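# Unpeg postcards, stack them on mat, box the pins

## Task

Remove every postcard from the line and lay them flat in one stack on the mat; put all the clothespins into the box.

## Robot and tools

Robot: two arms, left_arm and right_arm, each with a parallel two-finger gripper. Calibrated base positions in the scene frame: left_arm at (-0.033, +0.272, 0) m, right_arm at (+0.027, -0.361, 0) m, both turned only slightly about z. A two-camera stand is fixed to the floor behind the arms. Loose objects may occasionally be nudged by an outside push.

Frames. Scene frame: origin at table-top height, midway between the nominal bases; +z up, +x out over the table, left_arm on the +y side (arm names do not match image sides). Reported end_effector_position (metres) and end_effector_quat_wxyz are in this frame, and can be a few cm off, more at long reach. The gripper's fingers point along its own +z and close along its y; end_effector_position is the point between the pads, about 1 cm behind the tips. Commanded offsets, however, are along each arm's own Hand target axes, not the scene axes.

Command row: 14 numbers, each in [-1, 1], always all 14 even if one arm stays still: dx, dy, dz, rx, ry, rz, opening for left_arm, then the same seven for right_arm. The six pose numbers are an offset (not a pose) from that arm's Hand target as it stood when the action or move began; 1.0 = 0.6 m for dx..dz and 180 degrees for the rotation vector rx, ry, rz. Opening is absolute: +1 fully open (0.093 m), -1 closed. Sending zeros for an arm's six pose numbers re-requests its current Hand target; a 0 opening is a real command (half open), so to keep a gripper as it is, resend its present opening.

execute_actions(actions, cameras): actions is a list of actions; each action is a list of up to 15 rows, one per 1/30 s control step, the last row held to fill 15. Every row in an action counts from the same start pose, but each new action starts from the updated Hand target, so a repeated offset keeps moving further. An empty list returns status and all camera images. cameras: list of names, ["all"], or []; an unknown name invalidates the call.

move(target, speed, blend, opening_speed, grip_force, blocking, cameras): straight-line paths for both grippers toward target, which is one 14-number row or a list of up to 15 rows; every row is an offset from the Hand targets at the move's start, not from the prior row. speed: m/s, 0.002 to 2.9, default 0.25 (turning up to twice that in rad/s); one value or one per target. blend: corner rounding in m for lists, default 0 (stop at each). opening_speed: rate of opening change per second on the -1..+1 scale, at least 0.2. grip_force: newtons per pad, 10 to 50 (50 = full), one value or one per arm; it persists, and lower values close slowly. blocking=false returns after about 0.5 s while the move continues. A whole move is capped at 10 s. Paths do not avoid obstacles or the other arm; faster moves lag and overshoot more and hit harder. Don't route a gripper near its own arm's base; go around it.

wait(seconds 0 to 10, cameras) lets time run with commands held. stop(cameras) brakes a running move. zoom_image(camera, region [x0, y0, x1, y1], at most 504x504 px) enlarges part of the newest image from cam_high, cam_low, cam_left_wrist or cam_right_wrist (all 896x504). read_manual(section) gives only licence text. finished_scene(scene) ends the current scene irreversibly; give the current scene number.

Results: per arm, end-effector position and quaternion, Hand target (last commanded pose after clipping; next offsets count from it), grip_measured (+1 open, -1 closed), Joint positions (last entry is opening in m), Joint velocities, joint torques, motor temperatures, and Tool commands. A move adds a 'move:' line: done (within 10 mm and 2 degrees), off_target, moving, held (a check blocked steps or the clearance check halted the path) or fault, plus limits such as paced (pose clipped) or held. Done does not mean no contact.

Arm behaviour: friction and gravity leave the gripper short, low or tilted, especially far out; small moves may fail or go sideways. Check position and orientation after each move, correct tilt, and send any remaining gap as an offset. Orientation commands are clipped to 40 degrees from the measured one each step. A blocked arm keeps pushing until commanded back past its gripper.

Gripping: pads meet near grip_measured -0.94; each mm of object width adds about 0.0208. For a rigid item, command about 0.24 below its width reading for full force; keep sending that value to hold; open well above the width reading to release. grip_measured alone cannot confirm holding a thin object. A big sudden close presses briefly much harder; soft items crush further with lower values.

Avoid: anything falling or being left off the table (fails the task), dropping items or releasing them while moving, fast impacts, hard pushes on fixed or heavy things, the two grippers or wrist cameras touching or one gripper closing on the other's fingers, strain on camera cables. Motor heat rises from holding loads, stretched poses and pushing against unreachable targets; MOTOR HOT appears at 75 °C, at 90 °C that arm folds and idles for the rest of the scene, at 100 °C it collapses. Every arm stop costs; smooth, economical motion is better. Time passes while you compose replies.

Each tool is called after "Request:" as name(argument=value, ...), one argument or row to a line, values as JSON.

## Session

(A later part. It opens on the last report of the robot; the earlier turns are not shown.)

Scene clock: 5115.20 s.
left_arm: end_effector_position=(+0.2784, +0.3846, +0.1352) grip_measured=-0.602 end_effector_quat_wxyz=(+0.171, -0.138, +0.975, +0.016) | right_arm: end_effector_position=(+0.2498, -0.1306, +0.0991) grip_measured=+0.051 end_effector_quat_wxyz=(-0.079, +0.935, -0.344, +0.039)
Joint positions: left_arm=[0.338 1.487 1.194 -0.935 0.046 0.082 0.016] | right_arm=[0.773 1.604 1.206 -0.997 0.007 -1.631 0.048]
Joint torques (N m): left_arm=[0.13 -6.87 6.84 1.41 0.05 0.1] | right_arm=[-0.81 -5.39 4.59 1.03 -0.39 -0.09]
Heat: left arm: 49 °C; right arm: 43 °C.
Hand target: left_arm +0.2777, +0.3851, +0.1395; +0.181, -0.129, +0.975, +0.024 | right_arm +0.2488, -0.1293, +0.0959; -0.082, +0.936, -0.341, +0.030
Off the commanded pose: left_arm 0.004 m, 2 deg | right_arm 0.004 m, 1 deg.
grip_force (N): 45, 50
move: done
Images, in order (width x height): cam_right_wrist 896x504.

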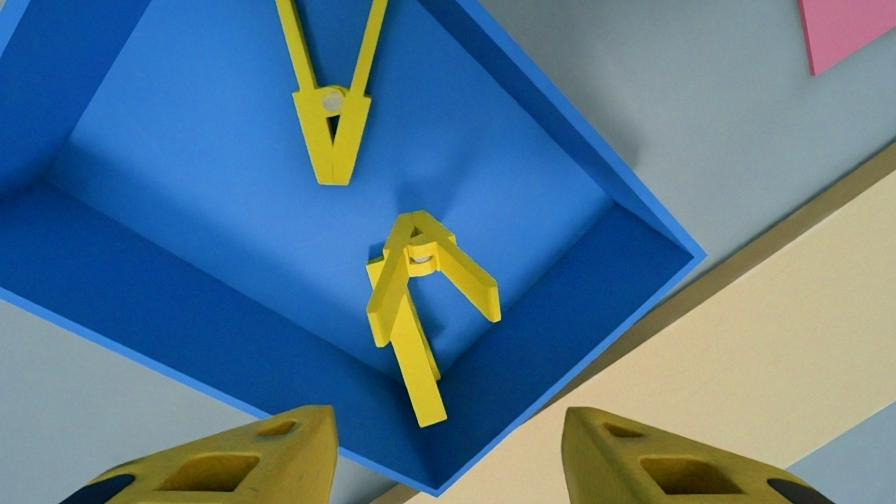

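Request:
move(
  target=[0,0,0,0,0,0,-0.6, 0.02,0.0055,0.077,0,0,0,0.05],
  speed=0.06,
  cameras=["cam_right_wrist","cam_low"],
)

Scene clock: 5131.30 s.
left_arm: end_effector_position=(+0.2784, +0.3846, +0.1352) grip_measured=-0.602 end_effector_quat_wxyz=(+0.171, -0.138, +0.975, +0.016) | right_arm: end_effector_position=(+0.2623, -0.1341, +0.0536) grip_measured=+0.051 end_effector_quat_wxyz=(-0.079, +0.935, -0.343, +0.039)
Joint positions: left_arm=[0.338 1.487 1.194 -0.935 0.046 0.082 0.016] | right_arm=[0.735 1.67 1.09 -0.814 0.001 -1.669 0.048]
Joint torques (N m): left_arm=[0.46 -6.91 6.82 1.35 0.03 0.12] | right_arm=[-0.91 -5.57 4.33 1.04 -0.4 -0.11]
Heat: left arm: 49 °C; right arm: 43 °C.
Hand target: left_arm +0.2777, +0.3851, +0.1395; +0.181, -0.129, +0.975, +0.024 | right_arm +0.2610, -0.1334, +0.0498; -0.082, +0.936, -0.341, +0.030
Off the commanded pose: left_arm 0.004 m, 2 deg | right_arm 0.004 m, 1 deg.
grip_force (N): 45, 50
move: done
Images, in order (width x height): cam_low 896x504, cam_right_wrist 896x504.

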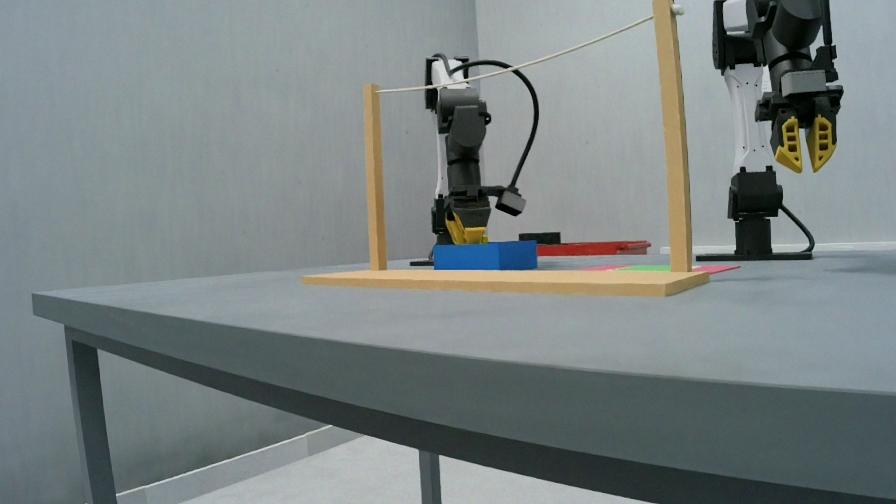

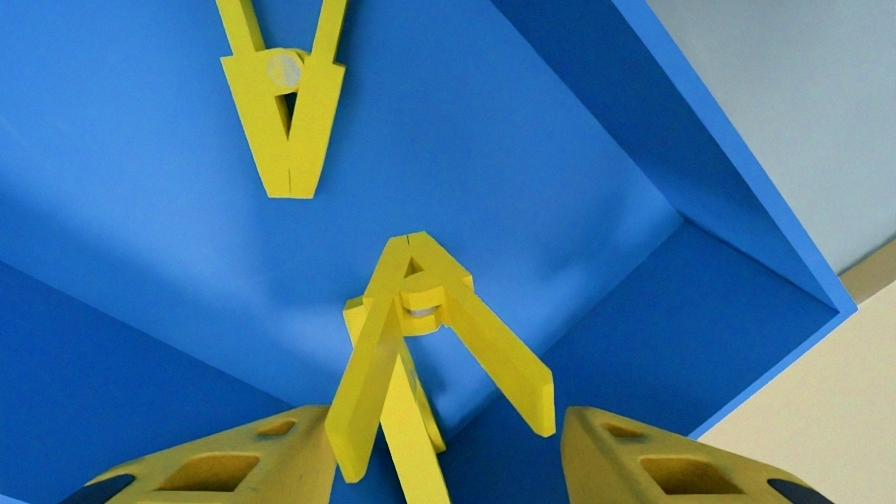

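Request:
move(
  target=[0,0,0,0,0,0,-0.6, 0,0,0,0,0,0,-0.4],
  opening_speed=0.4,
  cameras=["cam_right_wrist"],
)

Scene clock: 5139.80 s.
left_arm: end_effector_position=(+0.2784, +0.3846, +0.1352) grip_measured=-0.602 end_effector_quat_wxyz=(+0.171, -0.138, +0.975, +0.016) | right_arm: end_effector_position=(+0.2624, -0.1339, +0.0536) grip_measured=-0.399 end_effector_quat_wxyz=(-0.080, +0.935, -0.343, +0.039)
Joint positions: left_arm=[0.338 1.487 1.194 -0.935 0.046 0.082 0.016] | right_arm=[0.735 1.67 1.09 -0.813 0.001 -1.67 0.026]
Joint torques (N m): left_arm=[0.05 -6.87 6.95 1.45 0.05 0.14] | right_arm=[-0.91 -5.59 4.33 1.04 -0.4 -0.09]
Heat: left arm: 49 °C; right arm: 43 °C.
Hand target: left_arm +0.2777, +0.3851, +0.1395; +0.181, -0.129, +0.975, +0.024 | right_arm +0.2611, -0.1334, +0.0498; -0.082, +0.936, -0.341, +0.030
Off the commanded pose: left_arm 0.004 m, 2 deg | right_arm 0.004 m, 1 deg.
grip_force (N): 45, 50
move: done
Images, in order (width x height): cam_right_wrist 896x504.

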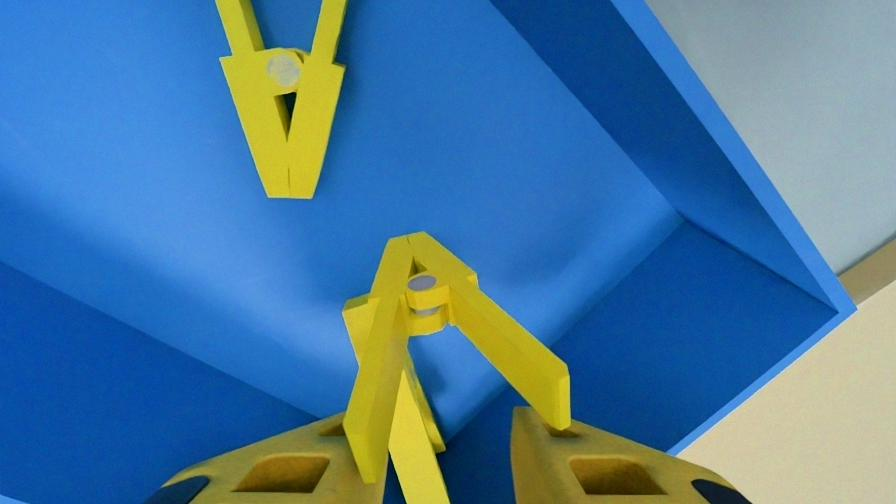

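Request:
move(
  target=[0,0,0,0,0,0,-0.6, -0.08,0,0,0,0,0,-0.4],
  speed=0.05,
  cameras=["cam_right_wrist"],
)

Scene clock: 5149.90 s.
left_arm: end_effector_position=(+0.2784, +0.3846, +0.1352) grip_measured=-0.602 end_effector_quat_wxyz=(+0.171, -0.138, +0.975, +0.016) | right_arm: end_effector_position=(+0.2245, -0.1023, +0.0520) grip_measured=-0.399 end_effector_quat_wxyz=(-0.083, +0.936, -0.340, +0.026)
Joint positions: left_arm=[0.338 1.487 1.194 -0.935 0.046 0.082 0.016] | right_arm=[0.886 1.67 1.084 -0.811 0.001 -1.524 0.026]
Joint torques (N m): left_arm=[-0.03 -7.16 6.97 1.4 0.1 0.18] | right_arm=[0.12 -5.98 4.36 1.03 -0.07 0.09]
Heat: left arm: 49 °C; right arm: 43 °C.
Hand target: left_arm +0.2777, +0.3851, +0.1395; +0.181, -0.129, +0.975, +0.024 | right_arm +0.2243, -0.1024, +0.0499; -0.082, +0.936, -0.341, +0.030
Off the commanded pose: left_arm 0.004 m, 2 deg | right_arm 0.002 m, 0 deg.
grip_force (N): 45, 50
move: done
Images, in order (width x height): cam_right_wrist 896x504.

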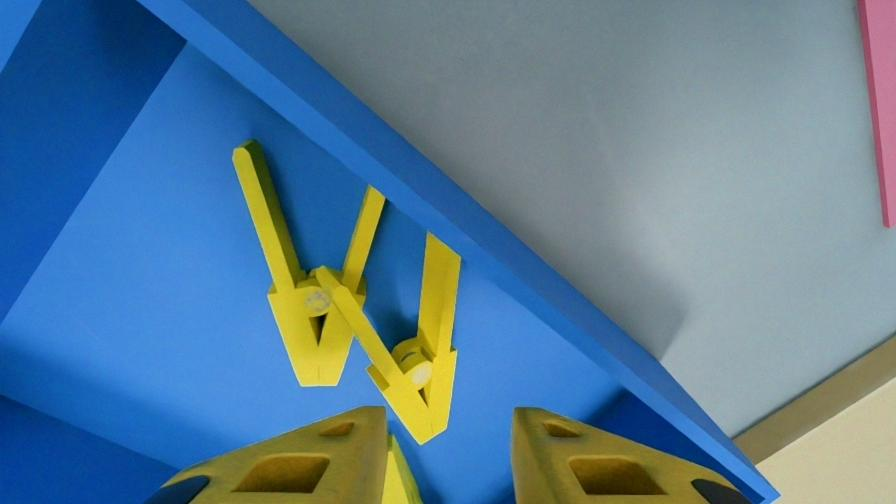

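Request:
move(
  target=[0,0,0,0,0,0,-0.6, 0.02,-0.03,-0.22,0,0,0,-0.4],
  speed=0.12,
  cameras=["all"],
)

Request:
zoom_image(
  camera="cam_low",
  region=[420, 210, 560, 290],
)

Scene clock: 5158.37 s.
left_arm: end_effector_position=(+0.2784, +0.3846, +0.1352) grip_measured=-0.602 end_effector_quat_wxyz=(+0.171, -0.138, +0.975, +0.016) | right_arm: end_effector_position=(+0.2274, -0.1141, +0.1726) grip_measured=-0.399 end_effector_quat_wxyz=(-0.071, +0.936, -0.343, +0.025)
Joint positions: left_arm=[0.338 1.487 1.194 -0.935 0.046 0.082 0.016] | right_arm=[0.857 1.615 1.514 -1.319 0.001 -1.549 0.026]
Joint torques (N m): left_arm=[0.39 -7.06 6.75 1.37 0.08 0.16] | right_arm=[-0.91 -6.68 7.15 0.7 -0.15 -0.1]
Heat: left arm: 49 °C; right arm: 43 °C.
Hand target: left_arm +0.2777, +0.3851, +0.1395; +0.181, -0.129, +0.975, +0.024 | right_arm +0.2301, -0.1143, +0.1829; -0.082, +0.936, -0.341, +0.030
Off the commanded pose: left_arm 0.004 m, 2 deg | right_arm 0.011 m, 1 deg.
grip_force (N): 45, 50
move: off_target (right_arm)

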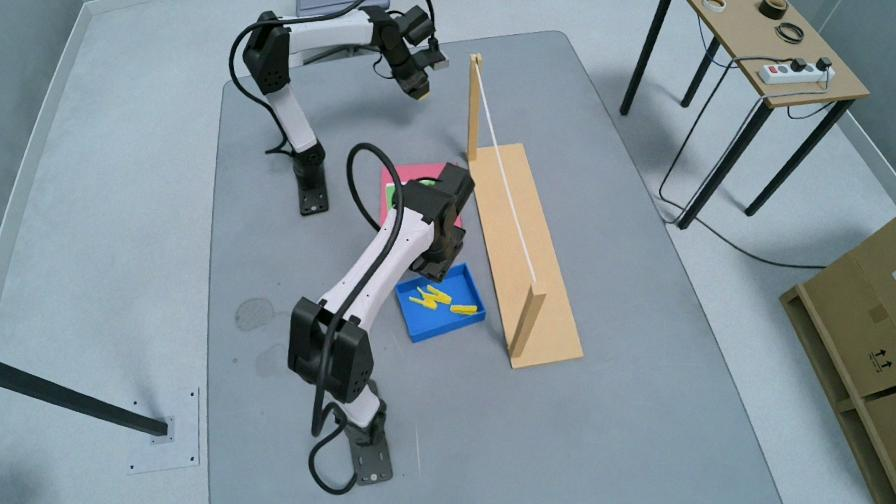

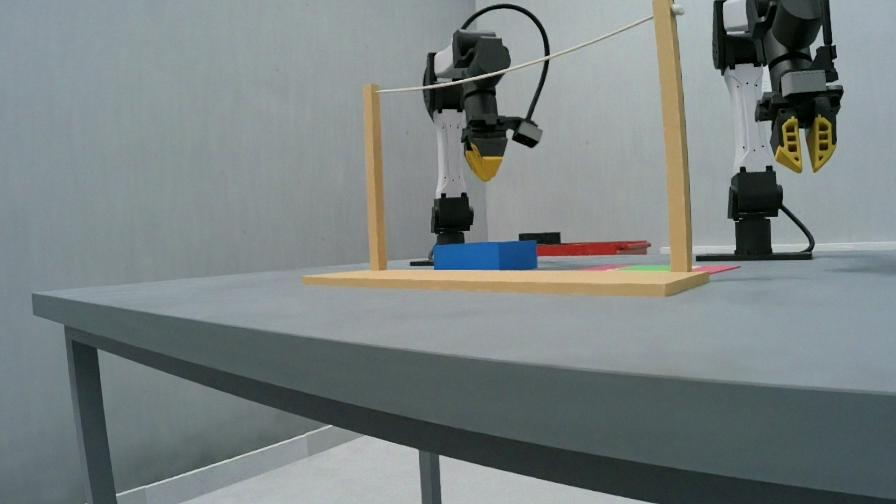

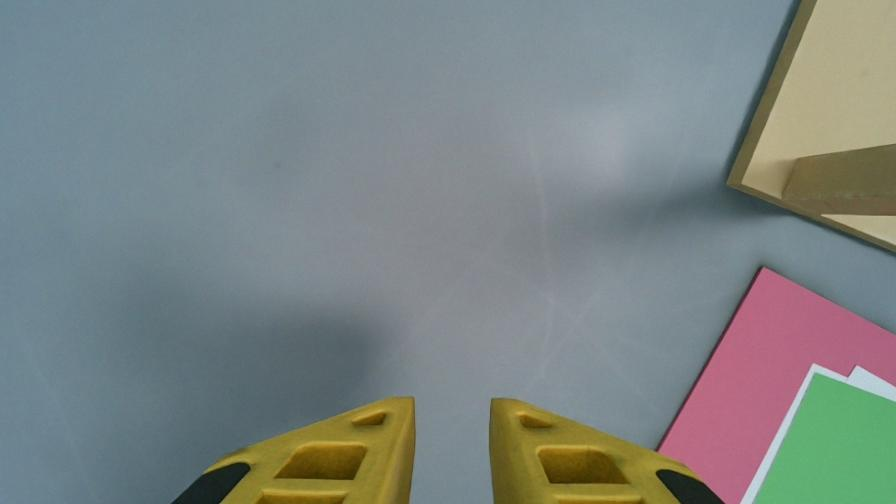

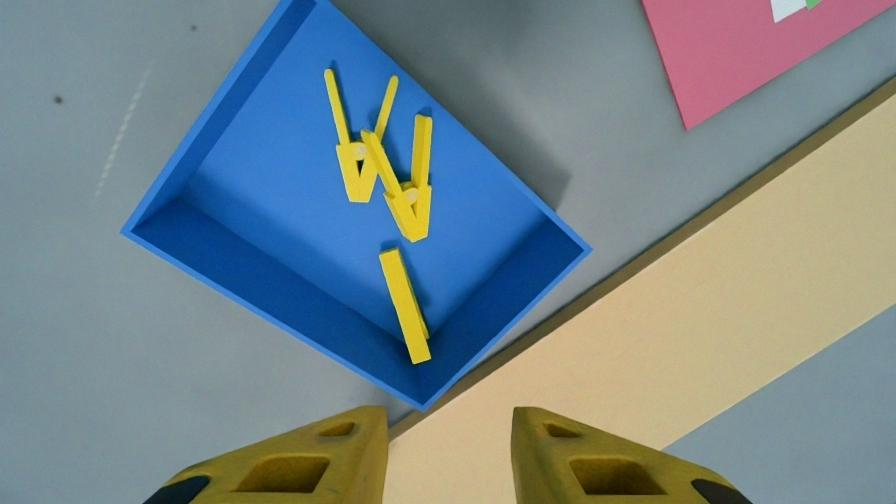

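Scaled by 3.600.

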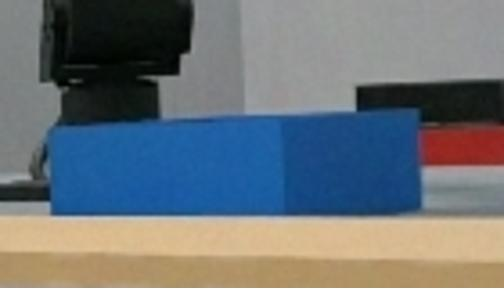

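Request:
finished_scene(
  scene=1,
)

The scene is finished: the task was done.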